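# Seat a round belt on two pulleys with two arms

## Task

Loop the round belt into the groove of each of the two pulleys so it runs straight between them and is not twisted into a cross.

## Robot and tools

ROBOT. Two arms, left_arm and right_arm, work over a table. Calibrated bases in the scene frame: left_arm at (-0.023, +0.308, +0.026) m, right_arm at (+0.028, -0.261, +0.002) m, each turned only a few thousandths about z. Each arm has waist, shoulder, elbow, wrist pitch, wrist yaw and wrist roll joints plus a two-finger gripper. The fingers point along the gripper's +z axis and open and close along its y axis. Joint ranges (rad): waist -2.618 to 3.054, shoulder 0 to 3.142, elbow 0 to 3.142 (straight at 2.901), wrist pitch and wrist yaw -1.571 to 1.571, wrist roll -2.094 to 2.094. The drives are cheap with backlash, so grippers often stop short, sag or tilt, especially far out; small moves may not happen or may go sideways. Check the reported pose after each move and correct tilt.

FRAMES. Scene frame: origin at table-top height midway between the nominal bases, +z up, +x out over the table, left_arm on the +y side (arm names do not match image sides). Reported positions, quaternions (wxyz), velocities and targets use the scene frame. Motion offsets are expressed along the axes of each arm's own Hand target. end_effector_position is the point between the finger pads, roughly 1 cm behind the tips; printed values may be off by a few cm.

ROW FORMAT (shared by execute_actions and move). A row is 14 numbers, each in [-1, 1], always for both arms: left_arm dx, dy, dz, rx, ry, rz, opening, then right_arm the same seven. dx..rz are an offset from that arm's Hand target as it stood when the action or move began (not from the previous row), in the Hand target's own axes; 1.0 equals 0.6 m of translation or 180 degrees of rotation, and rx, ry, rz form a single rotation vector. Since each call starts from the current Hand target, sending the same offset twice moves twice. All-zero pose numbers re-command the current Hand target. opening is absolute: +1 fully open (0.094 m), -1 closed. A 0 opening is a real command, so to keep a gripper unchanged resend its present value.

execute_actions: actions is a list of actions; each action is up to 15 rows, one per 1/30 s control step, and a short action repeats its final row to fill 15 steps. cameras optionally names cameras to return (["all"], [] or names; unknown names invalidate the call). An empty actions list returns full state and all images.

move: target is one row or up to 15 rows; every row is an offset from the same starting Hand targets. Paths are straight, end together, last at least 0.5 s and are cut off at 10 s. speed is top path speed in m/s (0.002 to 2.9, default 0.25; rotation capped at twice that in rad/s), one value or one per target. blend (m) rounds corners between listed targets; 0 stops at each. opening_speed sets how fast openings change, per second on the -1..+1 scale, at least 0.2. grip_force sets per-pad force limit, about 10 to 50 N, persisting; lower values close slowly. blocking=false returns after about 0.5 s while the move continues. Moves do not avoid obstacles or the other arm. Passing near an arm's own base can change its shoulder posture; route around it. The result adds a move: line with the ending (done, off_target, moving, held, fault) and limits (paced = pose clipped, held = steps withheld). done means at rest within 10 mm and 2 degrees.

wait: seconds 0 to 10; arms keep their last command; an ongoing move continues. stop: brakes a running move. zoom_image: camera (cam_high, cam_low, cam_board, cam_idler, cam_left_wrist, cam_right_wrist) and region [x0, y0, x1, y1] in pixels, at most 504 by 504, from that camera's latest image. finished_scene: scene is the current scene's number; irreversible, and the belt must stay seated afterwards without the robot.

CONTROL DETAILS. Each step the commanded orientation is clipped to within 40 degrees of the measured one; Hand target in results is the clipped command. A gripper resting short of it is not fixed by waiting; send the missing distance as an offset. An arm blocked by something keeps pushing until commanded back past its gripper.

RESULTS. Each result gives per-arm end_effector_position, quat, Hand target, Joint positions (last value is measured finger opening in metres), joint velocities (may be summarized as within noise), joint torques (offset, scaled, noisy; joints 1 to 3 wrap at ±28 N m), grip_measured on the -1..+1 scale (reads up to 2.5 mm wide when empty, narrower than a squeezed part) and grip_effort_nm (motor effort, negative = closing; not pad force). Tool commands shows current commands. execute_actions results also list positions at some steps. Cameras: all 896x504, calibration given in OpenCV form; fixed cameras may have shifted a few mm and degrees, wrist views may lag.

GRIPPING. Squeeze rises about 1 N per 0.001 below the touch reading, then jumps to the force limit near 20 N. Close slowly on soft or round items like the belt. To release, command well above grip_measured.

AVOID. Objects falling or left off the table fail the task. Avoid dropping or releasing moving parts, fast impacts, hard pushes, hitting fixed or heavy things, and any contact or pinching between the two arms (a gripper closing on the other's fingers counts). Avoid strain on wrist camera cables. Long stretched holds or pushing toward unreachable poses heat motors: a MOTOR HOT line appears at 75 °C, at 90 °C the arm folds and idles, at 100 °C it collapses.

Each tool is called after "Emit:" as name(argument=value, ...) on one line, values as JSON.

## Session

Emit:
execute_actions(actions=[])

Emit:
zoom_image(camera="cam_board", region=[280, 140, 720, 460])

Emit:
zoom_image(camera="cam_high", region=[230, 140, 450, 350])

Emit:
zoom_image(camera="cam_idler", region=[360, 200, 860, 400])

Scene clock: 0.00 s.
left_arm: end_effector_position=(+0.3712, +0.3547, +0.1072) grip_measured=+1.000 grip_effort_nm=n/a end_effector_quat_wxyz=(+0.562, -0.097, +0.812, +0.125) | right_arm: end_effector_position=(+0.4082, -0.2999, +0.0689) grip_measured=+1.000 grip_effort_nm=n/a end_effector_quat_wxyz=(+0.526, +0.079, +0.847, +0.018)
Joint positions: left_arm=[-0.028 1.618 0.389 0.861 -0.35 -0.031 0.094] | right_arm=[-0.137 1.517 0.367 0.686 -0.064 0.094 0.094]
Joint velocities: within noise
Joint torques (N m): no reading
Heat: left arm: 32 °C; right arm: 37 °C.
Hand target: left_arm +0.3724, +0.3554, +0.1105; +0.565, -0.101, +0.809, +0.125 | right_arm +0.4101, -0.2994, +0.0724; +0.530, +0.079, +0.844, +0.020
Tool commands: left_gripper/opening=+1.0 right_gripper/opening=+1.0
camera_calibration:
cam_left_wrist: T_world_to_cam=[[0.271424, -0.962133, -0.0250787, 0.234429], [-0.754294, -0.196462, -0.626453, 0.457661], [0.597804, 0.188951, -0.779056, -0.108075], [0, 0, 0, 1]] pos_world=[0.346189, 0.335886, 0.208385]
cam_right_wrist: T_world_to_cam=[[-0.137755, -0.989258, -0.0489189, -0.245834], [-0.852223, 0.143551, -0.503099, 0.460989], [0.504717, -0.0276144, -0.862843, -0.0495594], [0, 0, 0, 1]] pos_world=[0.384014, -0.310737, 0.177135]

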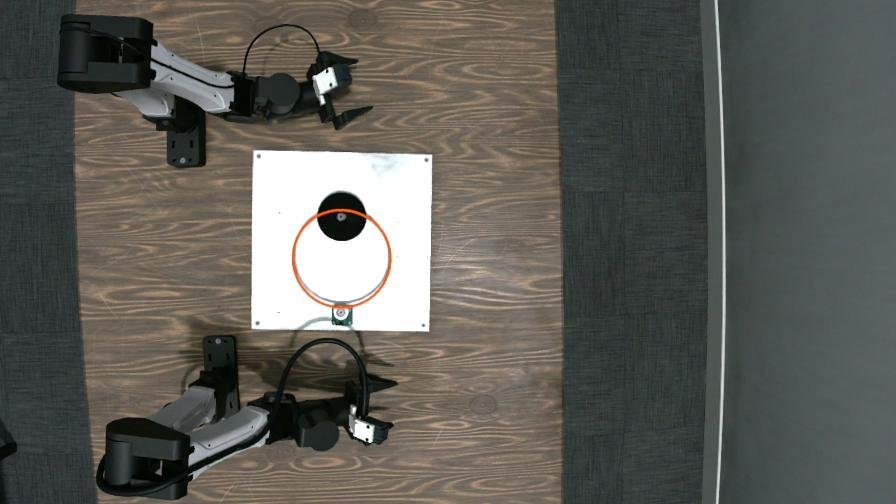

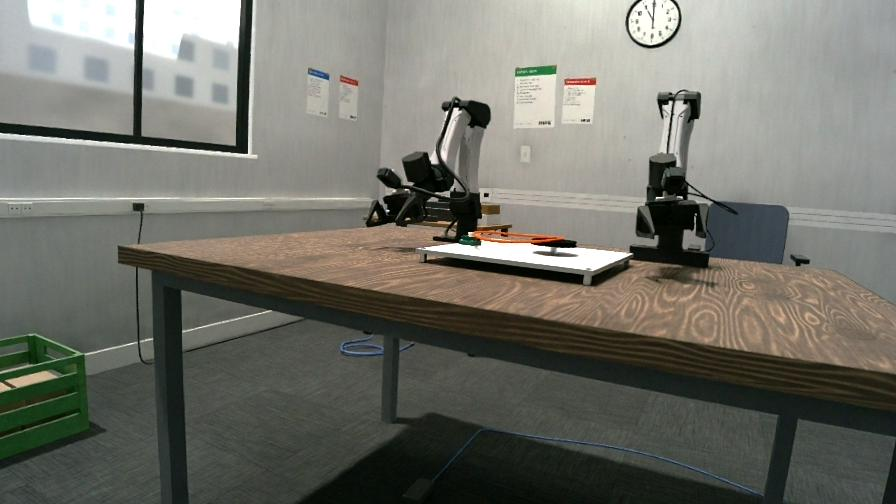

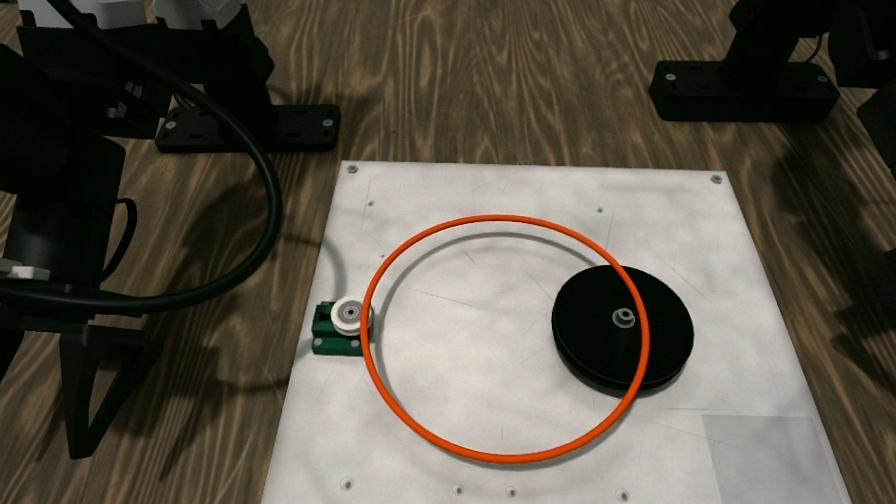

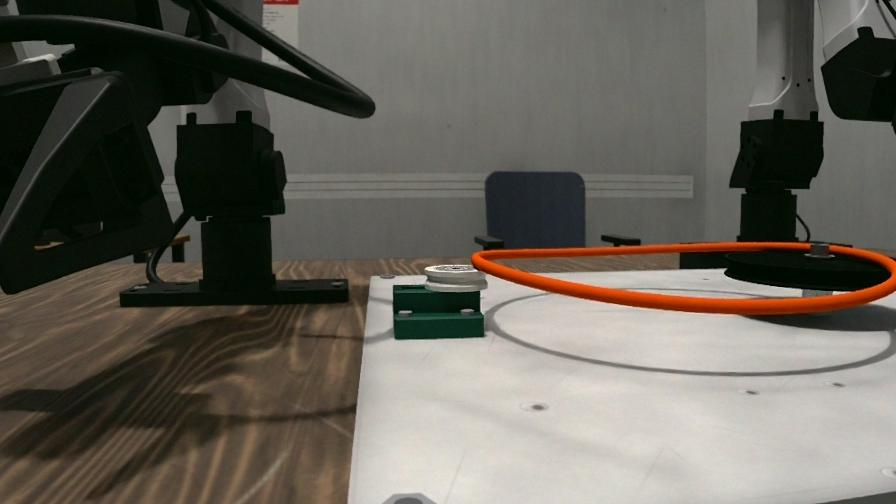

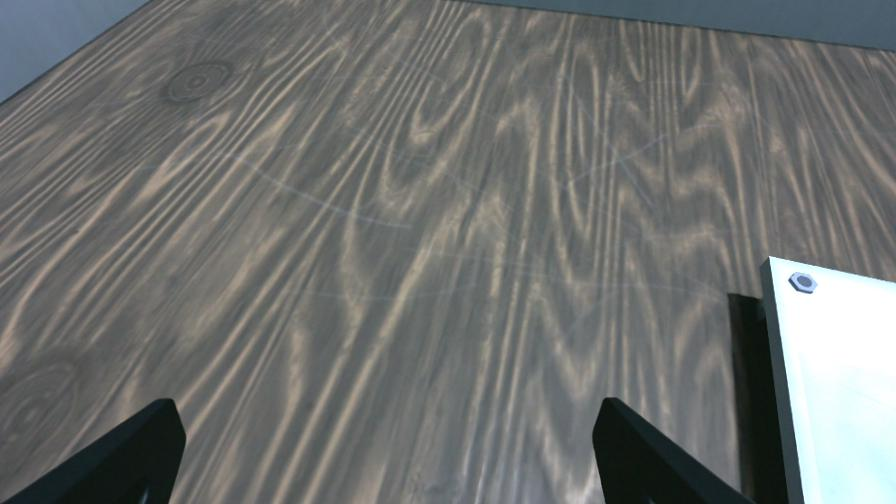

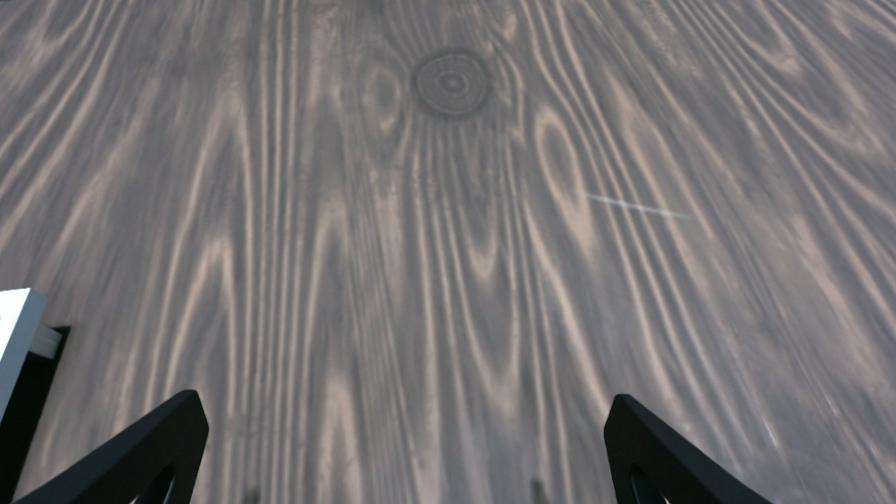

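Scaled by 1.145 from the camera's 896x504 image, which has a finer 1280x720 frame.

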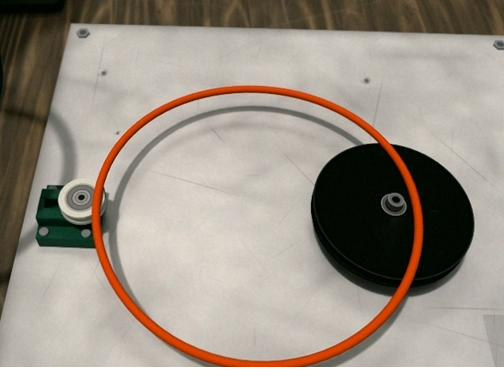

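Scaled by 2.291 from the camera's 896x504 image, which has a finer 1280x720 frame.

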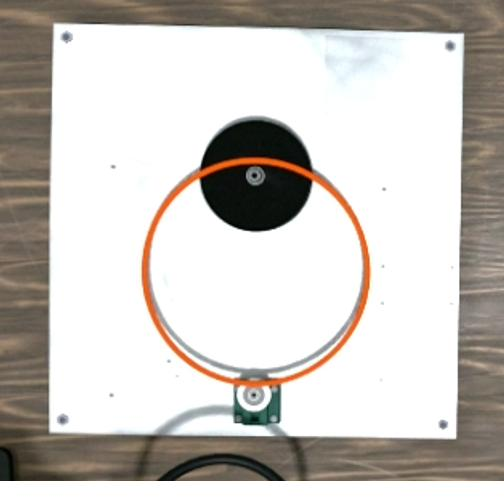

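Scaled by 1.008 from the camera's 896x504 image, which has a finer 1280x720 frame.

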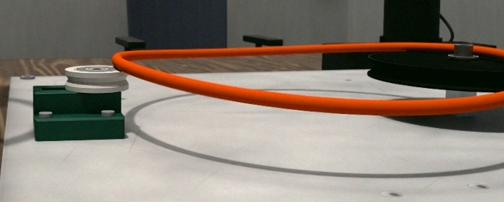

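Emit:
move(target=[-0.0123,-0.1907,-0.1673,0.0851,0.3847,0.0688,-0.3,0.0025,0.3887,-0.1215,-0.1123,0.3489,-0.2507,-0.3], speed=0.25, grip_force=40, cameras=["cam_left_wrist","cam_right_wrist","cam_idler"])

Scene clock: 52.03 s.
left_arm: end_effector_position=(+0.3208, +0.2188, +0.1417) grip_measured=-0.298 grip_effort_nm=-0.11 end_effector_quat_wxyz=(+0.012, +0.007, +1.000, +0.002) | right_arm: end_effector_position=(+0.3719, -0.0670, +0.1322) grip_measured=-0.297 grip_effort_nm=-0.18 end_effector_quat_wxyz=(+0.014, -0.331, +0.944, -0.001)
Joint positions: left_arm=[-0.254 1.87 1.62 -1.299 -0.011 -0.246 0.033] | right_arm=[0.51 2.032 1.906 -1.417 0.006 -0.158 0.033]
Joint torques (N m): left_arm=[-0.69 -7.69 8.49 0.14 0.2 -0.13] | right_arm=[0.76 -9.81 8.72 0.16 0.01 -0.13]
Heat: left arm: 36 °C; right arm: 39 °C.
Hand target: left_arm +0.3206, +0.2153, +0.1404; +0.000, +0.000, +1.000, +0.000 | right_arm +0.3701, -0.0655, +0.1305; +0.000, -0.342, +0.940, +0.000
Off the commanded pose: left_arm 0.004 m, 2 deg | right_arm 0.003 m, 2 deg.
grip_force (N): 40, 40
move: done
camera_calibration:
cam_left_wrist: T_world_to_cam=[[0.0394083, -0.998078, 0.0478208, 0.19011], [-0.86711, -0.0103761, 0.498008, 0.250668], [-0.496555, -0.0610915, -0.865853, 0.392666], [0, 0, 0, 1]] pos_world=[0.404845, 0.216334, 0.206065]
cam_right_wrist: T_world_to_cam=[[0.657623, -0.750917, 0.060455, -0.311585], [-0.661904, -0.537615, 0.522353, 0.176498], [-0.359742, -0.383527, -0.850584, 0.325843], [0, 0, 0, 1]] pos_world=[0.43895, -0.0141167, 0.203799]
Images, in order (width x height): cam_idler 896x504, cam_left_wrist 896x504, cam_right_wrist 896x504.

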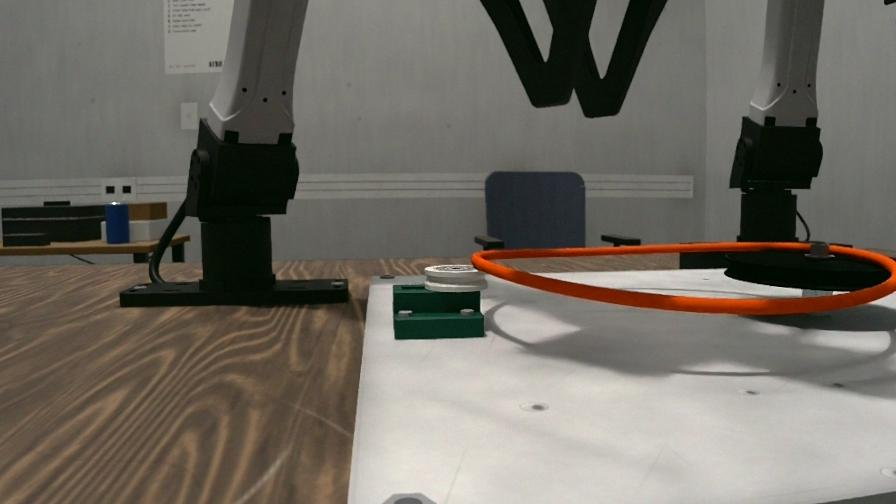

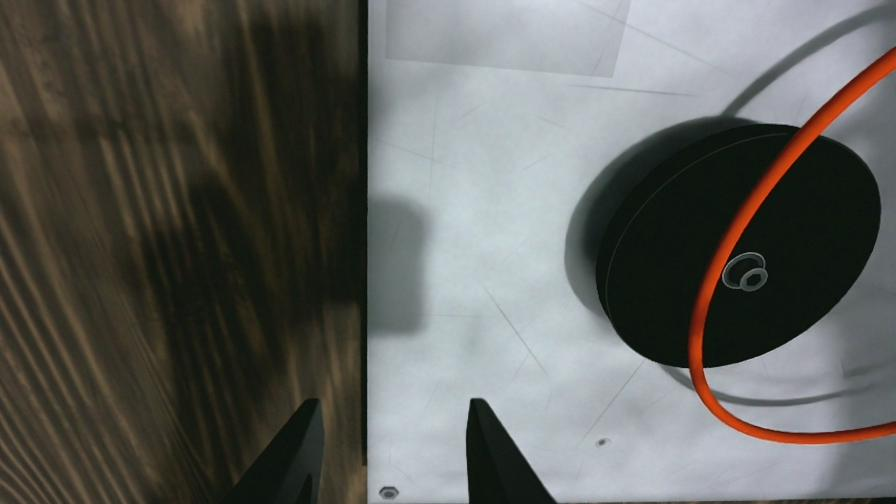

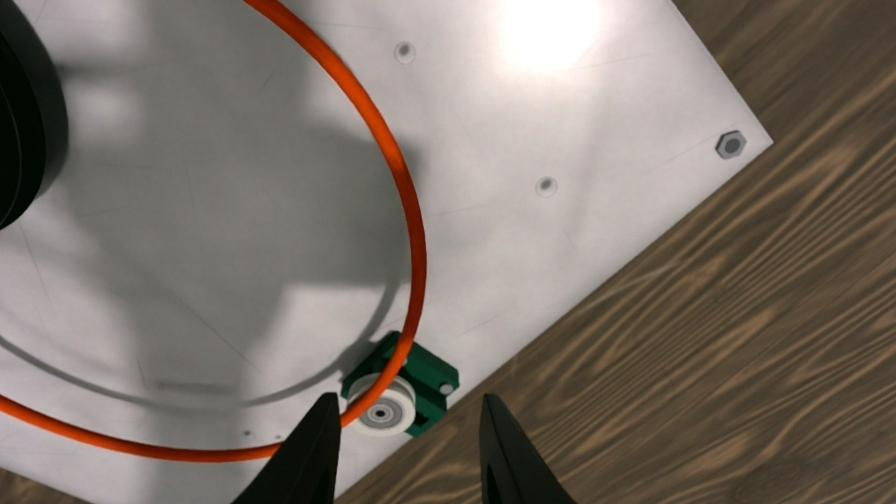

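Emit:
move(target=[0,0,0,0,0,0,-0.3,0,-0.0058,0.1217,0,0,0,-0.4], speed=0.15, cameras=["cam_right_wrist","cam_idler"])

Emit:
zoom_image(camera="cam_idler", region=[460, 200, 720, 330])

Scene clock: 66.97 s.
left_arm: end_effector_position=(+0.3208, +0.2188, +0.1417) grip_measured=-0.298 grip_effort_nm=-0.11 end_effector_quat_wxyz=(+0.012, +0.007, +1.000, +0.002) | right_arm: end_effector_position=(+0.3677, -0.0694, +0.0674) grip_measured=-0.397 grip_effort_nm=-0.18 end_effector_quat_wxyz=(-0.002, -0.334, +0.942, -0.004)
Joint positions: left_arm=[-0.254 1.87 1.62 -1.299 -0.011 -0.246 0.033] | right_arm=[0.51 2.05 1.674 -1.201 0.006 -0.165 0.028]
Joint torques (N m): left_arm=[-0.75 -7.6 8.39 0.13 0.18 -0.18] | right_arm=[0.03 -10.56 5.14 0.77 0.01 -0.13]
Heat: left arm: 37 °C; right arm: 40 °C.
Hand target: left_arm +0.3206, +0.2153, +0.1404; +0.000, +0.000, +1.000, +0.000 | right_arm +0.3723, -0.0681, +0.0576; +0.001, -0.342, +0.940, +0.000
Off the commanded pose: left_arm 0.004 m, 2 deg | right_arm 0.011 m, 1 deg.
grip_force (N): 40, 40
move: off_target (right_arm)
camera_calibration:
cam_right_wrist: T_world_to_cam=[[0.665015, -0.744895, 0.0537298, -0.308573], [-0.642477, -0.533932, 0.549672, 0.197618], [-0.38076, -0.40006, -0.833651, 0.273759], [0, 0, 0, 1]] pos_world=[0.436407, -0.0148203, 0.136174]
Images, in order (width x height): cam_idler 896x504, cam_right_wrist 896x504.

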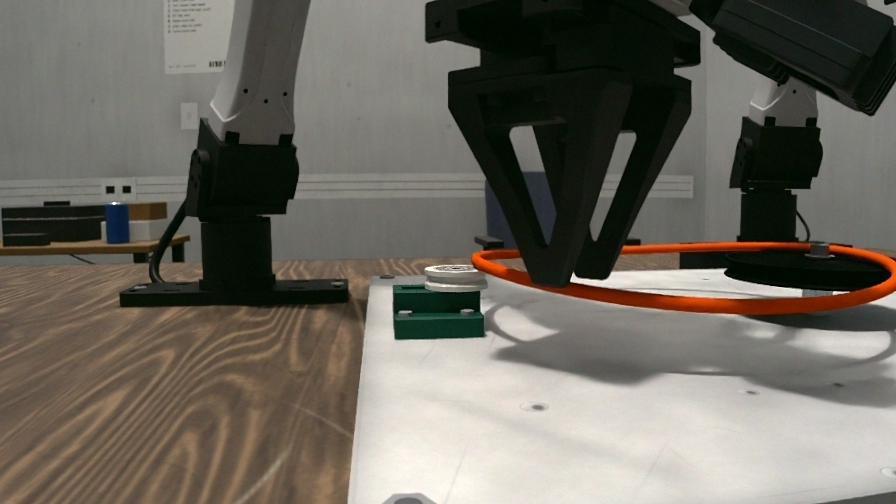

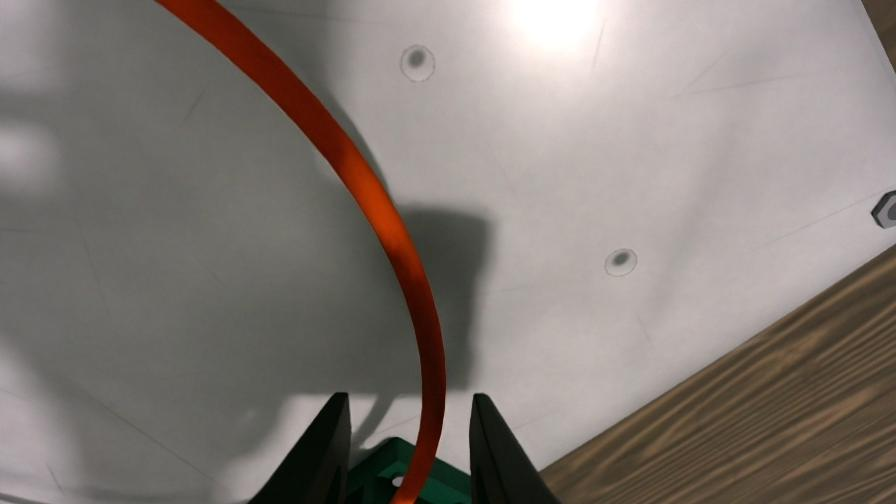

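Scaled by 1.938 from the camera's 896x504 image, which has a finer 1280x720 frame.

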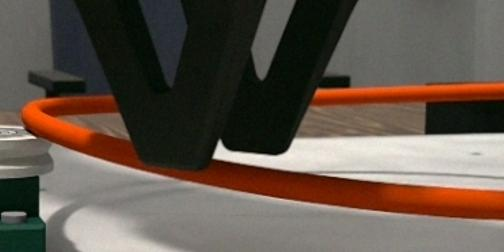

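Emit:
move(target=[[0,0,0,0,0,0,-0.3,0,-0.0092,0.0125,0,0,0,-0.4]], speed=0.06, cameras=["cam_right_wrist","cam_idler"])

Emit:
zoom_image(camera="cam_idler", region=[460, 200, 720, 330])

Scene clock: 77.23 s.
left_arm: end_effector_position=(+0.3208, +0.2188, +0.1417) grip_measured=-0.298 grip_effort_nm=-0.11 end_effector_quat_wxyz=(+0.012, +0.007, +1.000, +0.002) | right_arm: end_effector_position=(+0.3725, -0.0727, +0.0640) grip_measured=-0.397 grip_effort_nm=-0.18 end_effector_quat_wxyz=(+0.004, -0.334, +0.942, -0.003)
Joint positions: left_arm=[-0.254 1.87 1.62 -1.299 -0.011 -0.246 0.033] | right_arm=[0.497 2.05 1.66 -1.174 0.006 -0.179 0.028]
Joint torques (N m): left_arm=[-0.69 -7.64 8.29 0.13 0.22 -0.16] | right_arm=[-0.09 -9.69 4.88 0.81 0.01 -0.13]
Heat: left arm: 38 °C; right arm: 41 °C.
Hand target: left_arm +0.3206, +0.2153, +0.1404; +0.000, +0.000, +1.000, +0.000 | right_arm +0.3759, -0.0723, +0.0501; +0.001, -0.342, +0.940, +0.000
Off the commanded pose: left_arm 0.004 m, 2 deg | right_arm 0.014 m, 1 deg.
grip_force (N): 40, 40
move: off_target (right_arm)
camera_calibration:
cam_right_wrist: T_world_to_cam=[[0.664746, -0.744941, 0.0563534, -0.314146], [-0.648055, -0.537472, 0.539583, 0.203275], [-0.371669, -0.395206, -0.840045, 0.268753], [0, 0, 0, 1]] pos_world=[0.440448, -0.0185534, 0.133784]
Images, in order (width x height): cam_idler 896x504, cam_right_wrist 896x504.

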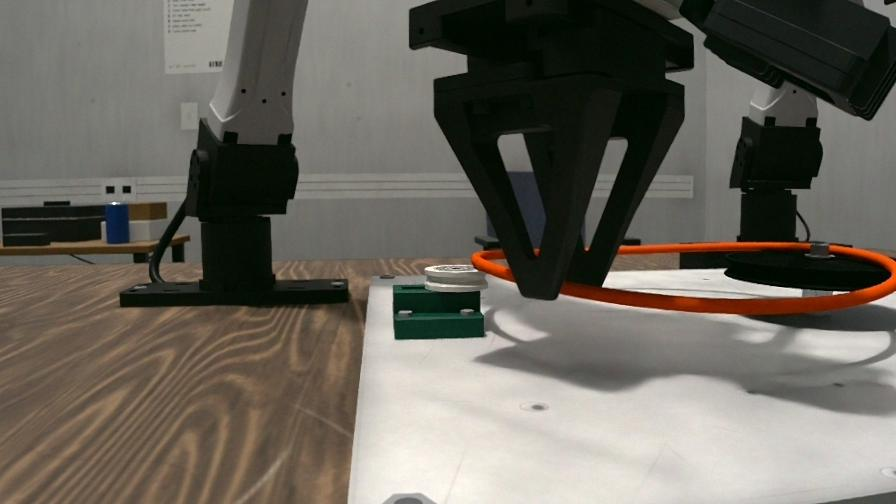

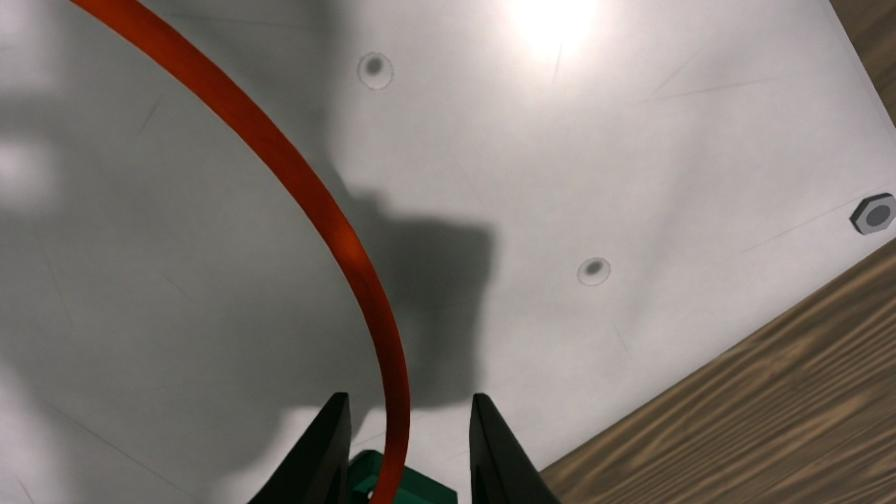

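Scaled by 1.938 from the camera's 896x504 image, which has a finer 1280x720 frame.

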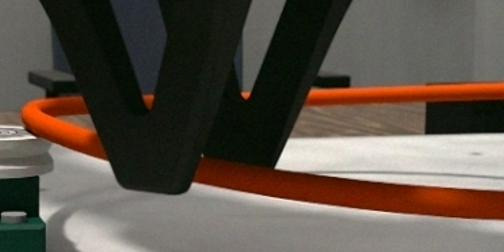

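Emit:
move(target=[[0,0,0,0,0,0,-0.3,0,0.003,0.0067,0,0,0,-0.4],[0,0,0,0,0,0,-0.3,0,0.003,0.0067,0,0,0,-0.95]], speed=0.06, cameras=["cam_right_wrist","cam_idler"])

Emit:
zoom_image(camera="cam_idler", region=[460, 200, 720, 330])

Scene clock: 88.47 s.
left_arm: end_effector_position=(+0.3208, +0.2188, +0.1417) grip_measured=-0.298 grip_effort_nm=-0.11 end_effector_quat_wxyz=(+0.012, +0.007, +1.000, +0.002) | right_arm: end_effector_position=(+0.3721, -0.0729, +0.0584) grip_measured=-0.904 grip_effort_nm=-0.87 end_effector_quat_wxyz=(+0.002, -0.334, +0.942, -0.003)
Joint positions: left_arm=[-0.254 1.87 1.62 -1.299 -0.011 -0.246 0.033] | right_arm=[0.497 2.055 1.646 -1.159 0.006 -0.179 0.004]
Joint torques (N m): left_arm=[-0.51 -7.31 8.42 0.16 0.18 -0.13] | right_arm=[0.38 -10.1 4.89 0.8 0.01 -0.08]
Heat: left arm: 39 °C; right arm: 42 °C.
Hand target: left_arm +0.3206, +0.2153, +0.1404; +0.000, +0.000, +1.000, +0.000 | right_arm +0.3747, -0.0709, +0.0461; +0.001, -0.342, +0.940, +0.000
Off the commanded pose: left_arm 0.004 m, 2 deg | right_arm 0.013 m, 1 deg.
grip_force (N): 40, 40
move: off_target (right_arm); target 2's new opening was sent with right_arm's hand 0.013 m and 1 deg from that target
camera_calibration:
cam_right_wrist: T_world_to_cam=[[0.664883, -0.744884, 0.0554748, -0.313707], [-0.646166, -0.53633, 0.542973, 0.205052], [-0.3747, -0.39686, -0.837916, 0.264723], [0, 0, 0, 1]] pos_world=[0.440268, -0.0186422, 0.127881]
Images, in order (width x height): cam_idler 896x504, cam_right_wrist 896x504.

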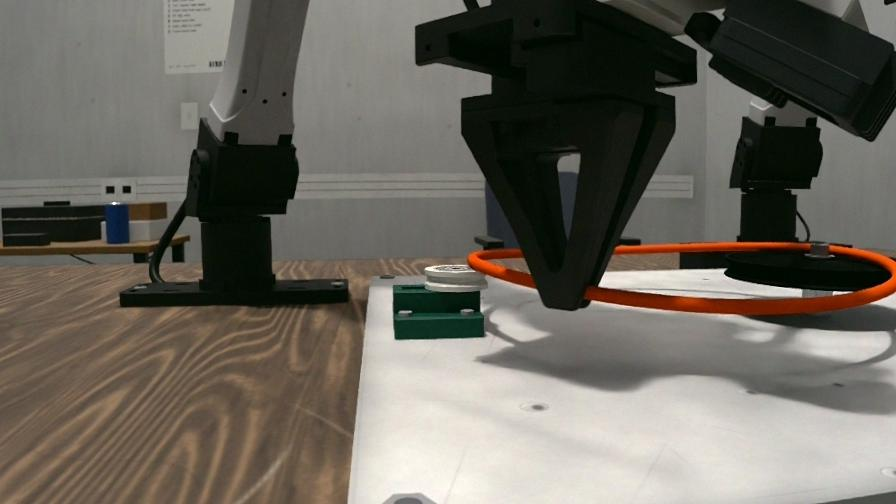

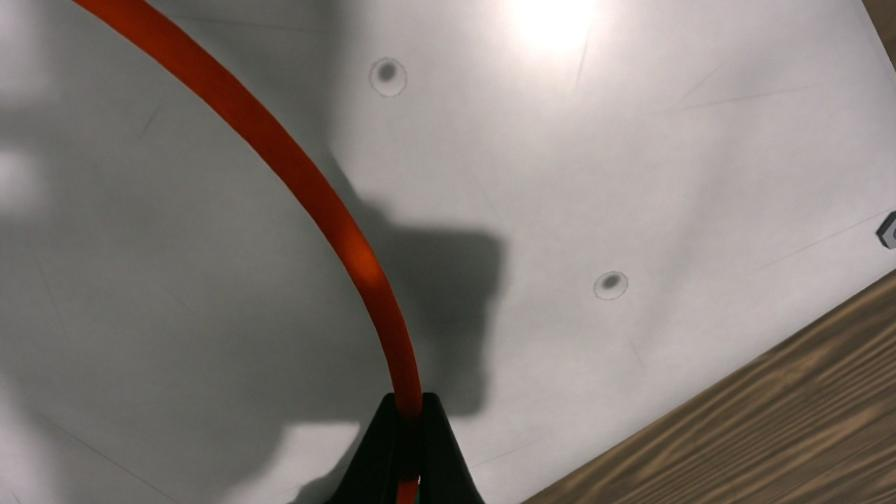

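Scaled by 1.938 from the camera's 896x504 image, which has a finer 1280x720 frame.

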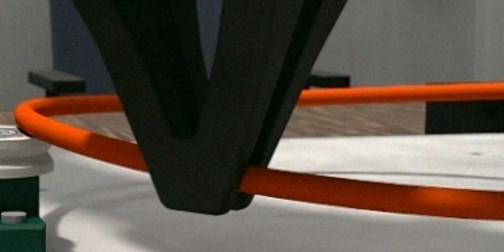

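Emit:
move(target=[[0,0,0,0,0,0,-0.3,0,0.003,-0.1167,0,0,0,-0.95],[0,0,0,0,0,0,-0.3,-0.0695,0.0983,-0.1167,0,0,0,-0.95]], speed=0.12, cameras=["cam_left_wrist","cam_idler","cam_low","cam_high"])

Emit:
zoom_image(camera="cam_low", region=[440, 180, 660, 290])

Scene clock: 103.70 s.
left_arm: end_effector_position=(+0.3208, +0.2188, +0.1417) grip_measured=-0.298 grip_effort_nm=-0.11 end_effector_quat_wxyz=(+0.012, +0.007, +1.000, +0.002) | right_arm: end_effector_position=(+0.3705, +0.0006, +0.1195) grip_measured=-0.904 grip_effort_nm=-0.88 end_effector_quat_wxyz=(+0.015, -0.347, +0.938, +0.001)
Joint positions: left_arm=[-0.254 1.87 1.62 -1.299 -0.011 -0.246 0.033] | right_arm=[0.649 2.196 2.108 -1.454 0.006 -0.053 0.004]
Joint torques (N m): left_arm=[-0.62 -7.53 8.5 0.16 0.23 -0.14] | right_arm=[0.59 -11.06 8.73 0.15 0.02 0.22]
Heat: left arm: 40 °C; right arm: 43 °C.
Hand target: left_arm +0.3206, +0.2153, +0.1404; +0.000, +0.000, +1.000, +0.000 | right_arm +0.3687, +0.0010, +0.1161; +0.001, -0.342, +0.940, +0.000
Off the commanded pose: left_arm 0.004 m, 2 deg | right_arm 0.004 m, 2 deg.
grip_force (N): 40, 40
move: done
camera_calibration:
cam_left_wrist: T_world_to_cam=[[0.0394083, -0.998078, 0.0478208, 0.19011], [-0.86711, -0.0103761, 0.498008, 0.250668], [-0.496555, -0.0610915, -0.865853, 0.392666], [0, 0, 0, 1]] pos_world=[0.404845, 0.216334, 0.206065]
Images, in order (width x height): cam_high 896x504, cam_low 896x504, cam_idler 896x504, cam_left_wrist 896x504.

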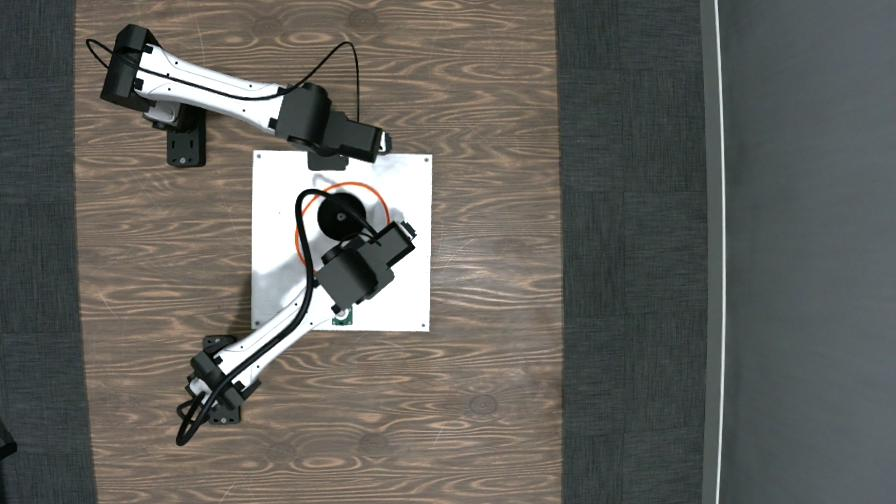

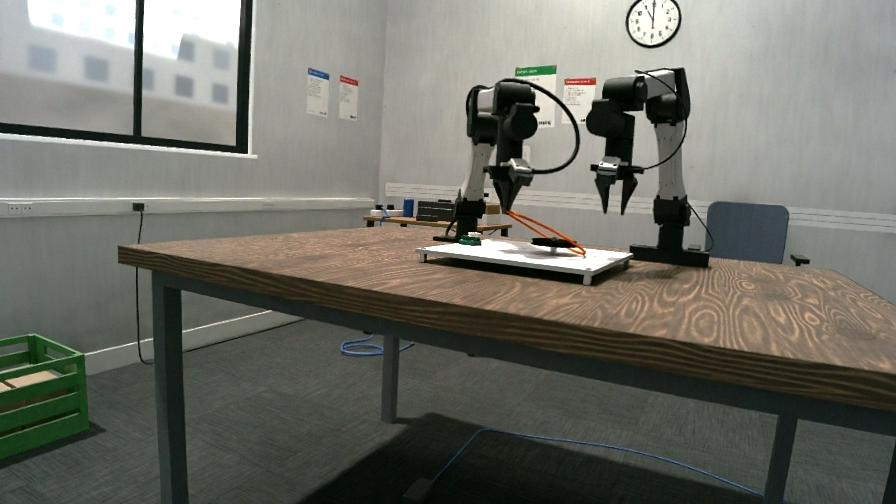

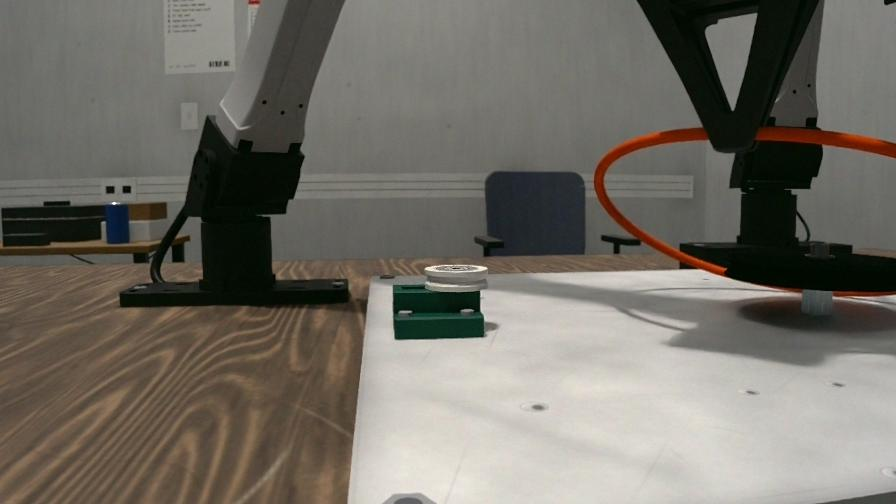

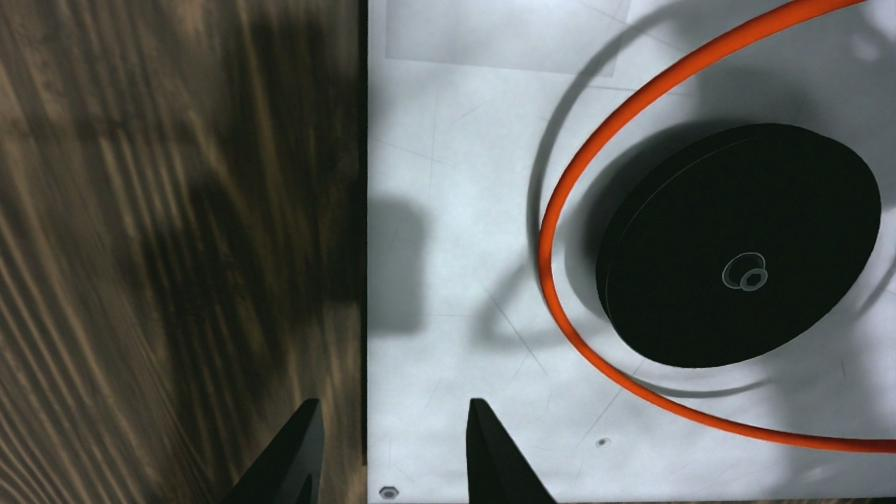

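Scaled by 2.291 from the camera's 896x504 image, which has a finer 1280x720 frame.

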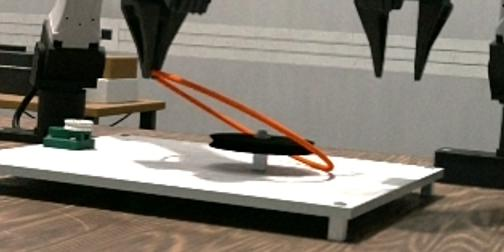

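Emit:
move(target=[[0,0,0,0,0,0,-0.3,0,0,0.115,0,0,0,-0.95]], speed=0.12, cameras=["cam_left_wrist","cam_idler","cam_low"])

Emit:
zoom_image(camera="cam_low", region=[440, 180, 660, 290])

Scene clock: 117.17 s.
left_arm: end_effector_position=(+0.3208, +0.2188, +0.1417) grip_measured=-0.298 grip_effort_nm=-0.11 end_effector_quat_wxyz=(+0.012, +0.007, +1.000, +0.002) | right_arm: end_effector_position=(+0.3663, -0.0026, +0.0590) grip_measured=-0.904 grip_effort_nm=-0.88 end_effector_quat_wxyz=(+0.000, -0.346, +0.938, -0.003)
Joint positions: left_arm=[-0.254 1.87 1.62 -1.299 -0.011 -0.246 0.033] | right_arm=[0.649 2.198 1.871 -1.245 0.006 -0.052 0.004]
Joint torques (N m): left_arm=[-0.59 -7.45 8.38 0.11 0.17 -0.14] | right_arm=[0.46 -11.7 5.07 0.78 0.02 0.22]
Heat: left arm: 40 °C; right arm: 45 °C.
Hand target: left_arm +0.3206, +0.2153, +0.1404; +0.000, +0.000, +1.000, +0.000 | right_arm +0.3688, +0.0011, +0.0471; +0.001, -0.342, +0.940, +0.000
Off the commanded pose: left_arm 0.004 m, 2 deg | right_arm 0.013 m, 1 deg.
grip_force (N): 40, 40
move: off_target (right_arm)
camera_calibration:
cam_left_wrist: T_world_to_cam=[[0.0394083, -0.998078, 0.0478208, 0.19011], [-0.86711, -0.0103761, 0.498008, 0.250668], [-0.496555, -0.0610915, -0.865853, 0.392666], [0, 0, 0, 1]] pos_world=[0.404845, 0.216334, 0.206065]
Images, in order (width x height): cam_low 896x504, cam_idler 896x504, cam_left_wrist 896x504.

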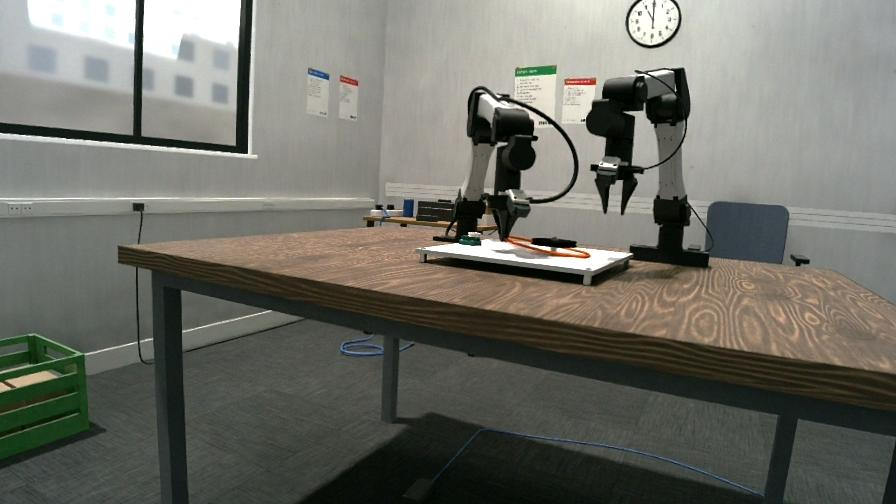

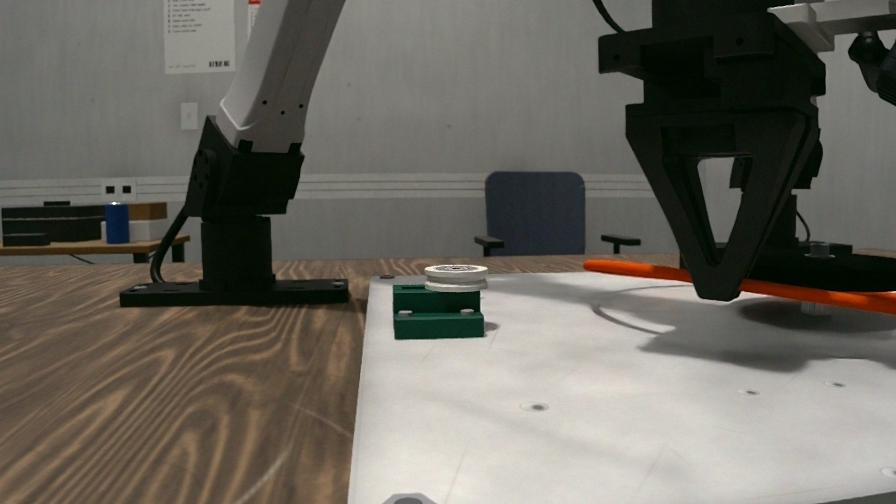

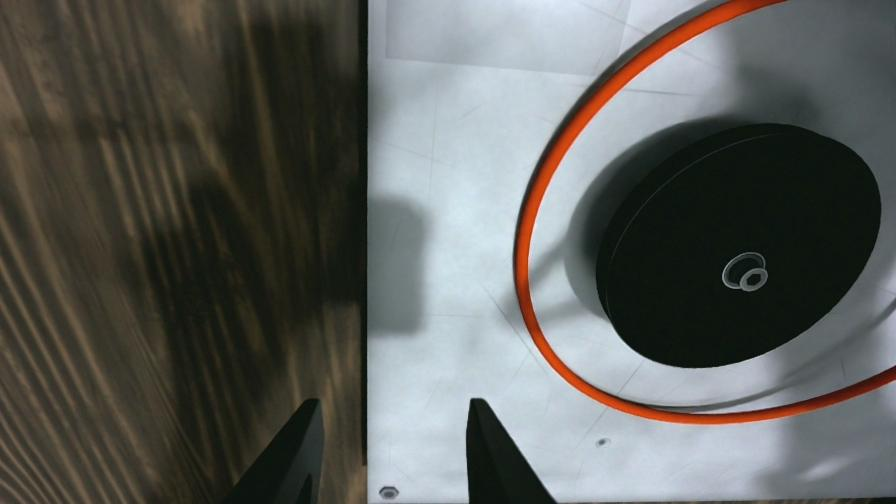

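Scaled by 2.291 from the camera's 896x504 image, which has a finer 1280x720 frame.

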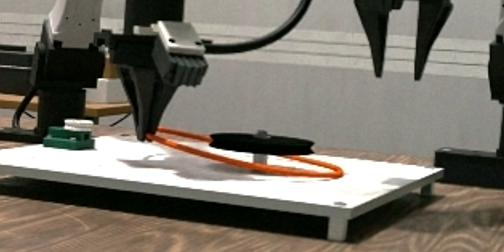

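Emit:
move(target=[[0.0077,-0.0738,0.1417,0,0,0,-0.65,0,0,0,0,0,0,-0.95]], speed=0.15, cameras=["cam_left_wrist"])

Emit:
zoom_image(camera="cam_left_wrist", region=[240, 200, 660, 504])

Scene clock: 127.50 s.
left_arm: end_effector_position=(+0.3143, +0.1745, +0.0653) grip_measured=-0.648 grip_effort_nm=-0.11 end_effector_quat_wxyz=(+0.001, +0.010, +1.000, +0.004) | right_arm: end_effector_position=(+0.3663, -0.0026, +0.0590) grip_measured=-0.904 grip_effort_nm=-0.88 end_effector_quat_wxyz=(+0.000, -0.346, +0.938, -0.003)
Joint positions: left_arm=[-0.376 1.965 1.443 -1.05 -0.008 -0.361 0.017] | right_arm=[0.649 2.198 1.871 -1.245 0.006 -0.052 0.004]
Joint torques (N m): left_arm=[-0.65 -8.65 4.78 0.67 0.23 -0.13] | right_arm=[0.55 -11.69 5.04 0.79 0.02 0.22]
Heat: left arm: 40 °C; right arm: 47 °C.
Hand target: left_arm +0.3158, +0.1710, +0.0553; +0.000, +0.000, +1.000, +0.000 | right_arm +0.3688, +0.0011, +0.0471; +0.001, -0.342, +0.940, +0.000
Off the commanded pose: left_arm 0.011 m, 1 deg | right_arm 0.013 m, 1 deg.
grip_force (N): 40, 40
move: off_target (left_arm, right_arm)
camera_calibration:
cam_left_wrist: T_world_to_cam=[[0.034237, -0.998456, 0.0437411, 0.151802], [-0.855311, -0.00663246, 0.518073, 0.276893], [-0.516983, -0.0551495, -0.854218, 0.325162], [0, 0, 0, 1]] pos_world=[0.399735, 0.171336, 0.127669]
Images, in order (width x height): cam_left_wrist 896x504.

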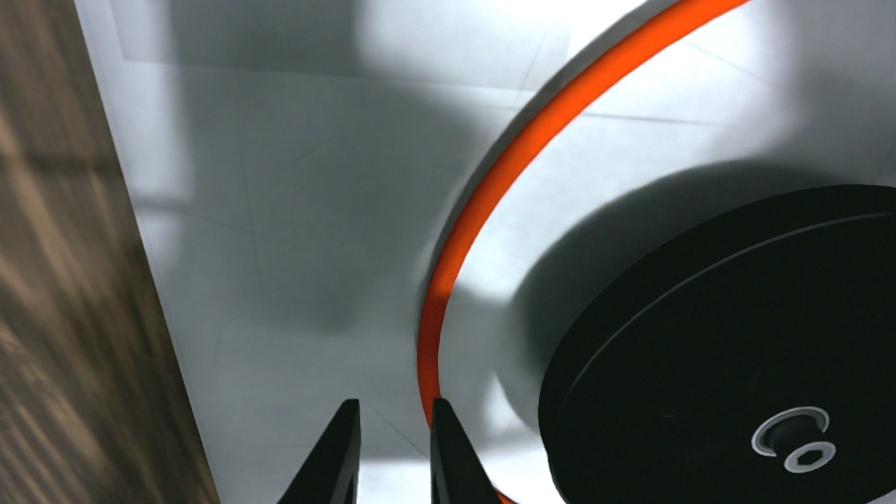

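Scaled by 1.200 from the camera's 896x504 image, which has a finer 1280x720 frame.

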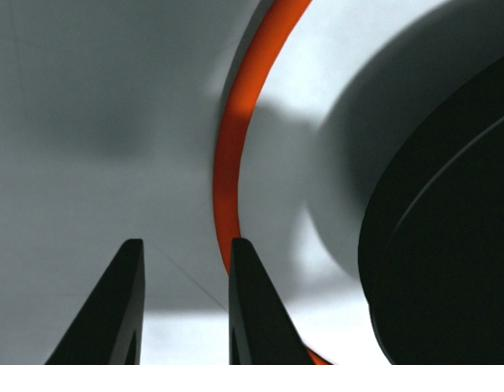

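Emit:
move(target=[[0,-0.01,0.028,0,0,0,-0.65,0,0,0,0,0,0,-0.95],[0,-0.01,0.043,0,0,0,-0.65,0,0,0,0,0,0,-0.95]], speed=0.06, cameras=["cam_left_wrist"])

Emit:
zoom_image(camera="cam_left_wrist", region=[240, 200, 660, 504])

Scene clock: 137.80 s.
left_arm: end_effector_position=(+0.3154, +0.1686, +0.0441) grip_measured=-0.648 grip_effort_nm=-0.11 end_effector_quat_wxyz=(+0.003, +0.010, +1.000, +0.003) | right_arm: end_effector_position=(+0.3663, -0.0026, +0.0590) grip_measured=-0.904 grip_effort_nm=-0.87 end_effector_quat_wxyz=(+0.000, -0.346, +0.938, -0.003)
Joint positions: left_arm=[-0.389 1.997 1.4 -0.97 -0.008 -0.376 0.017] | right_arm=[0.649 2.198 1.871 -1.245 0.006 -0.052 0.004]
Joint torques (N m): left_arm=[-0.65 -7.62 4.31 0.8 0.19 -0.2] | right_arm=[0.55 -11.69 5.04 0.79 0.02 0.22]
Heat: left arm: 41 °C; right arm: 49 °C.
Hand target: left_arm +0.3159, +0.1650, +0.0295; +0.000, +0.000, +1.000, +0.000 | right_arm +0.3688, +0.0011, +0.0471; +0.001, -0.342, +0.940, +0.000
Off the commanded pose: left_arm 0.015 m, 1 deg | right_arm 0.013 m, 1 deg.
grip_force (N): 40, 40
move: off_target (left_arm, right_arm)
camera_calibration:
cam_left_wrist: T_world_to_cam=[[0.0355898, -0.998307, 0.0460103, 0.146282], [-0.857925, -0.00690822, 0.513729, 0.289875], [-0.512541, -0.0577568, -0.856718, 0.306419], [0, 0, 0, 1]] pos_world=[0.400537, 0.165735, 0.106867]
Images, in order (width x height): cam_left_wrist 896x504.

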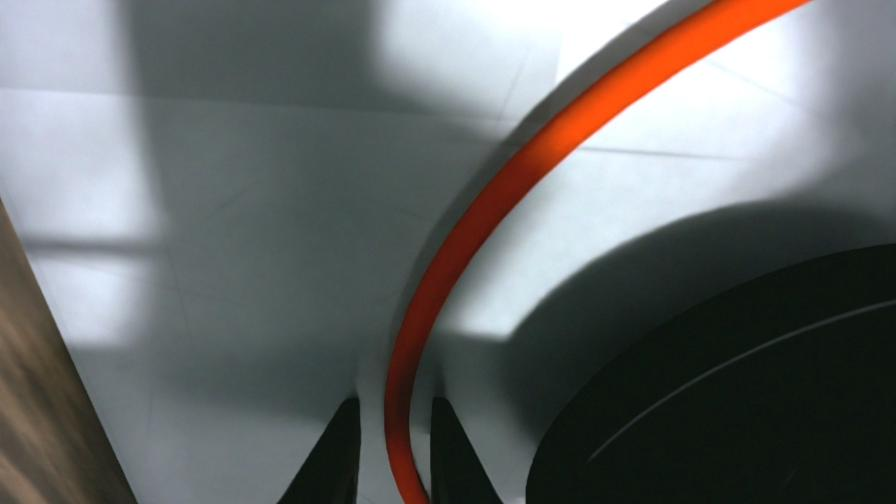

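Scaled by 1.200 from the camera's 896x504 image, which has a finer 1280x720 frame.

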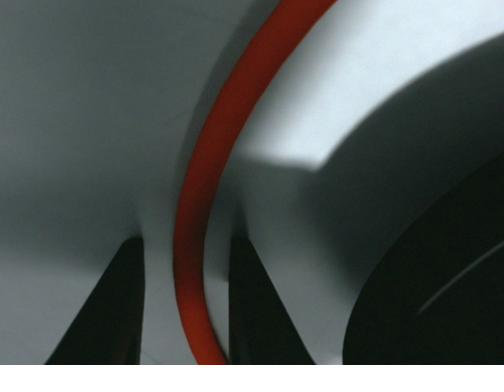

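Emit:
move(target=[[0,0,0.0035,0,0,0,-0.65,0,0,0,0,0,0,-0.95],[0,0,0.0035,0,0,0,-0.95,0,0,0,0,0,0,-0.95]], speed=0.06, cameras=["cam_left_wrist"])

Scene clock: 144.63 s.
left_arm: end_effector_position=(+0.3163, +0.1669, +0.0441) grip_measured=-0.908 grip_effort_nm=-0.85 end_effector_quat_wxyz=(+0.005, +0.010, +1.000, +0.000) | right_arm: end_effector_position=(+0.3663, -0.0026, +0.0590) grip_measured=-0.904 grip_effort_nm=-0.87 end_effector_quat_wxyz=(+0.000, -0.346, +0.938, -0.003)
Joint positions: left_arm=[-0.391 1.997 1.4 -0.964 -0.003 -0.376 0.004] | right_arm=[0.649 2.198 1.871 -1.245 0.006 -0.052 0.004]
Joint torques (N m): left_arm=[-0.59 -7.54 3.95 0.79 0.07 -0.12] | right_arm=[0.57 -11.69 5.05 0.79 0.02 0.22]
Heat: left arm: 40 °C; right arm: 50 °C.
Hand target: left_arm +0.3159, +0.1650, +0.0274; +0.000, +0.000, +1.000, +0.000 | right_arm +0.3688, +0.0011, +0.0471; +0.001, -0.342, +0.940, +0.000
Off the commanded pose: left_arm 0.017 m, 1 deg | right_arm 0.013 m, 1 deg.
grip_force (N): 40, 40
move: off_target (left_arm, right_arm); target 2's new opening was sent with left_arm's hand 0.017 m and 1 deg from that target
camera_calibration:
cam_left_wrist: T_world_to_cam=[[0.0342583, -0.998022, 0.0527095, 0.144606], [-0.8599, -0.00255791, 0.510456, 0.290695], [-0.509311, -0.0628122, -0.858287, 0.306739], [0, 0, 0, 1]] pos_world=[0.401241, 0.164331, 0.107261]
Images, in order (width x height): cam_left_wrist 896x504.

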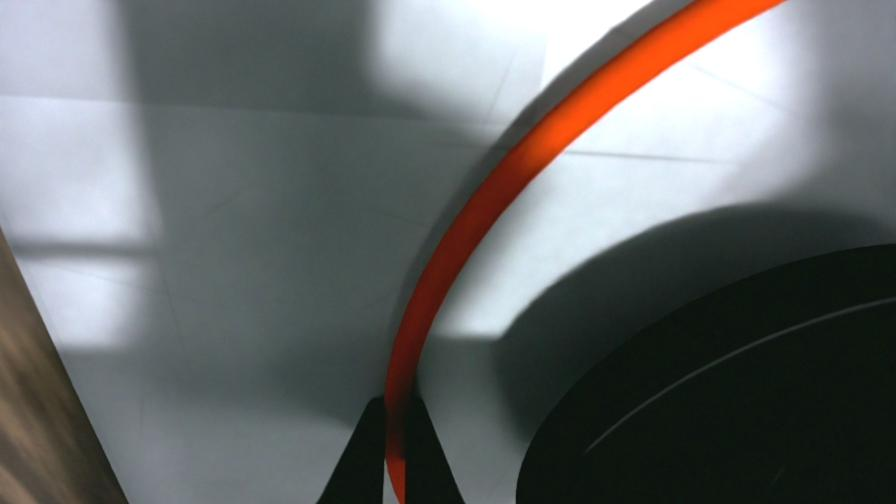

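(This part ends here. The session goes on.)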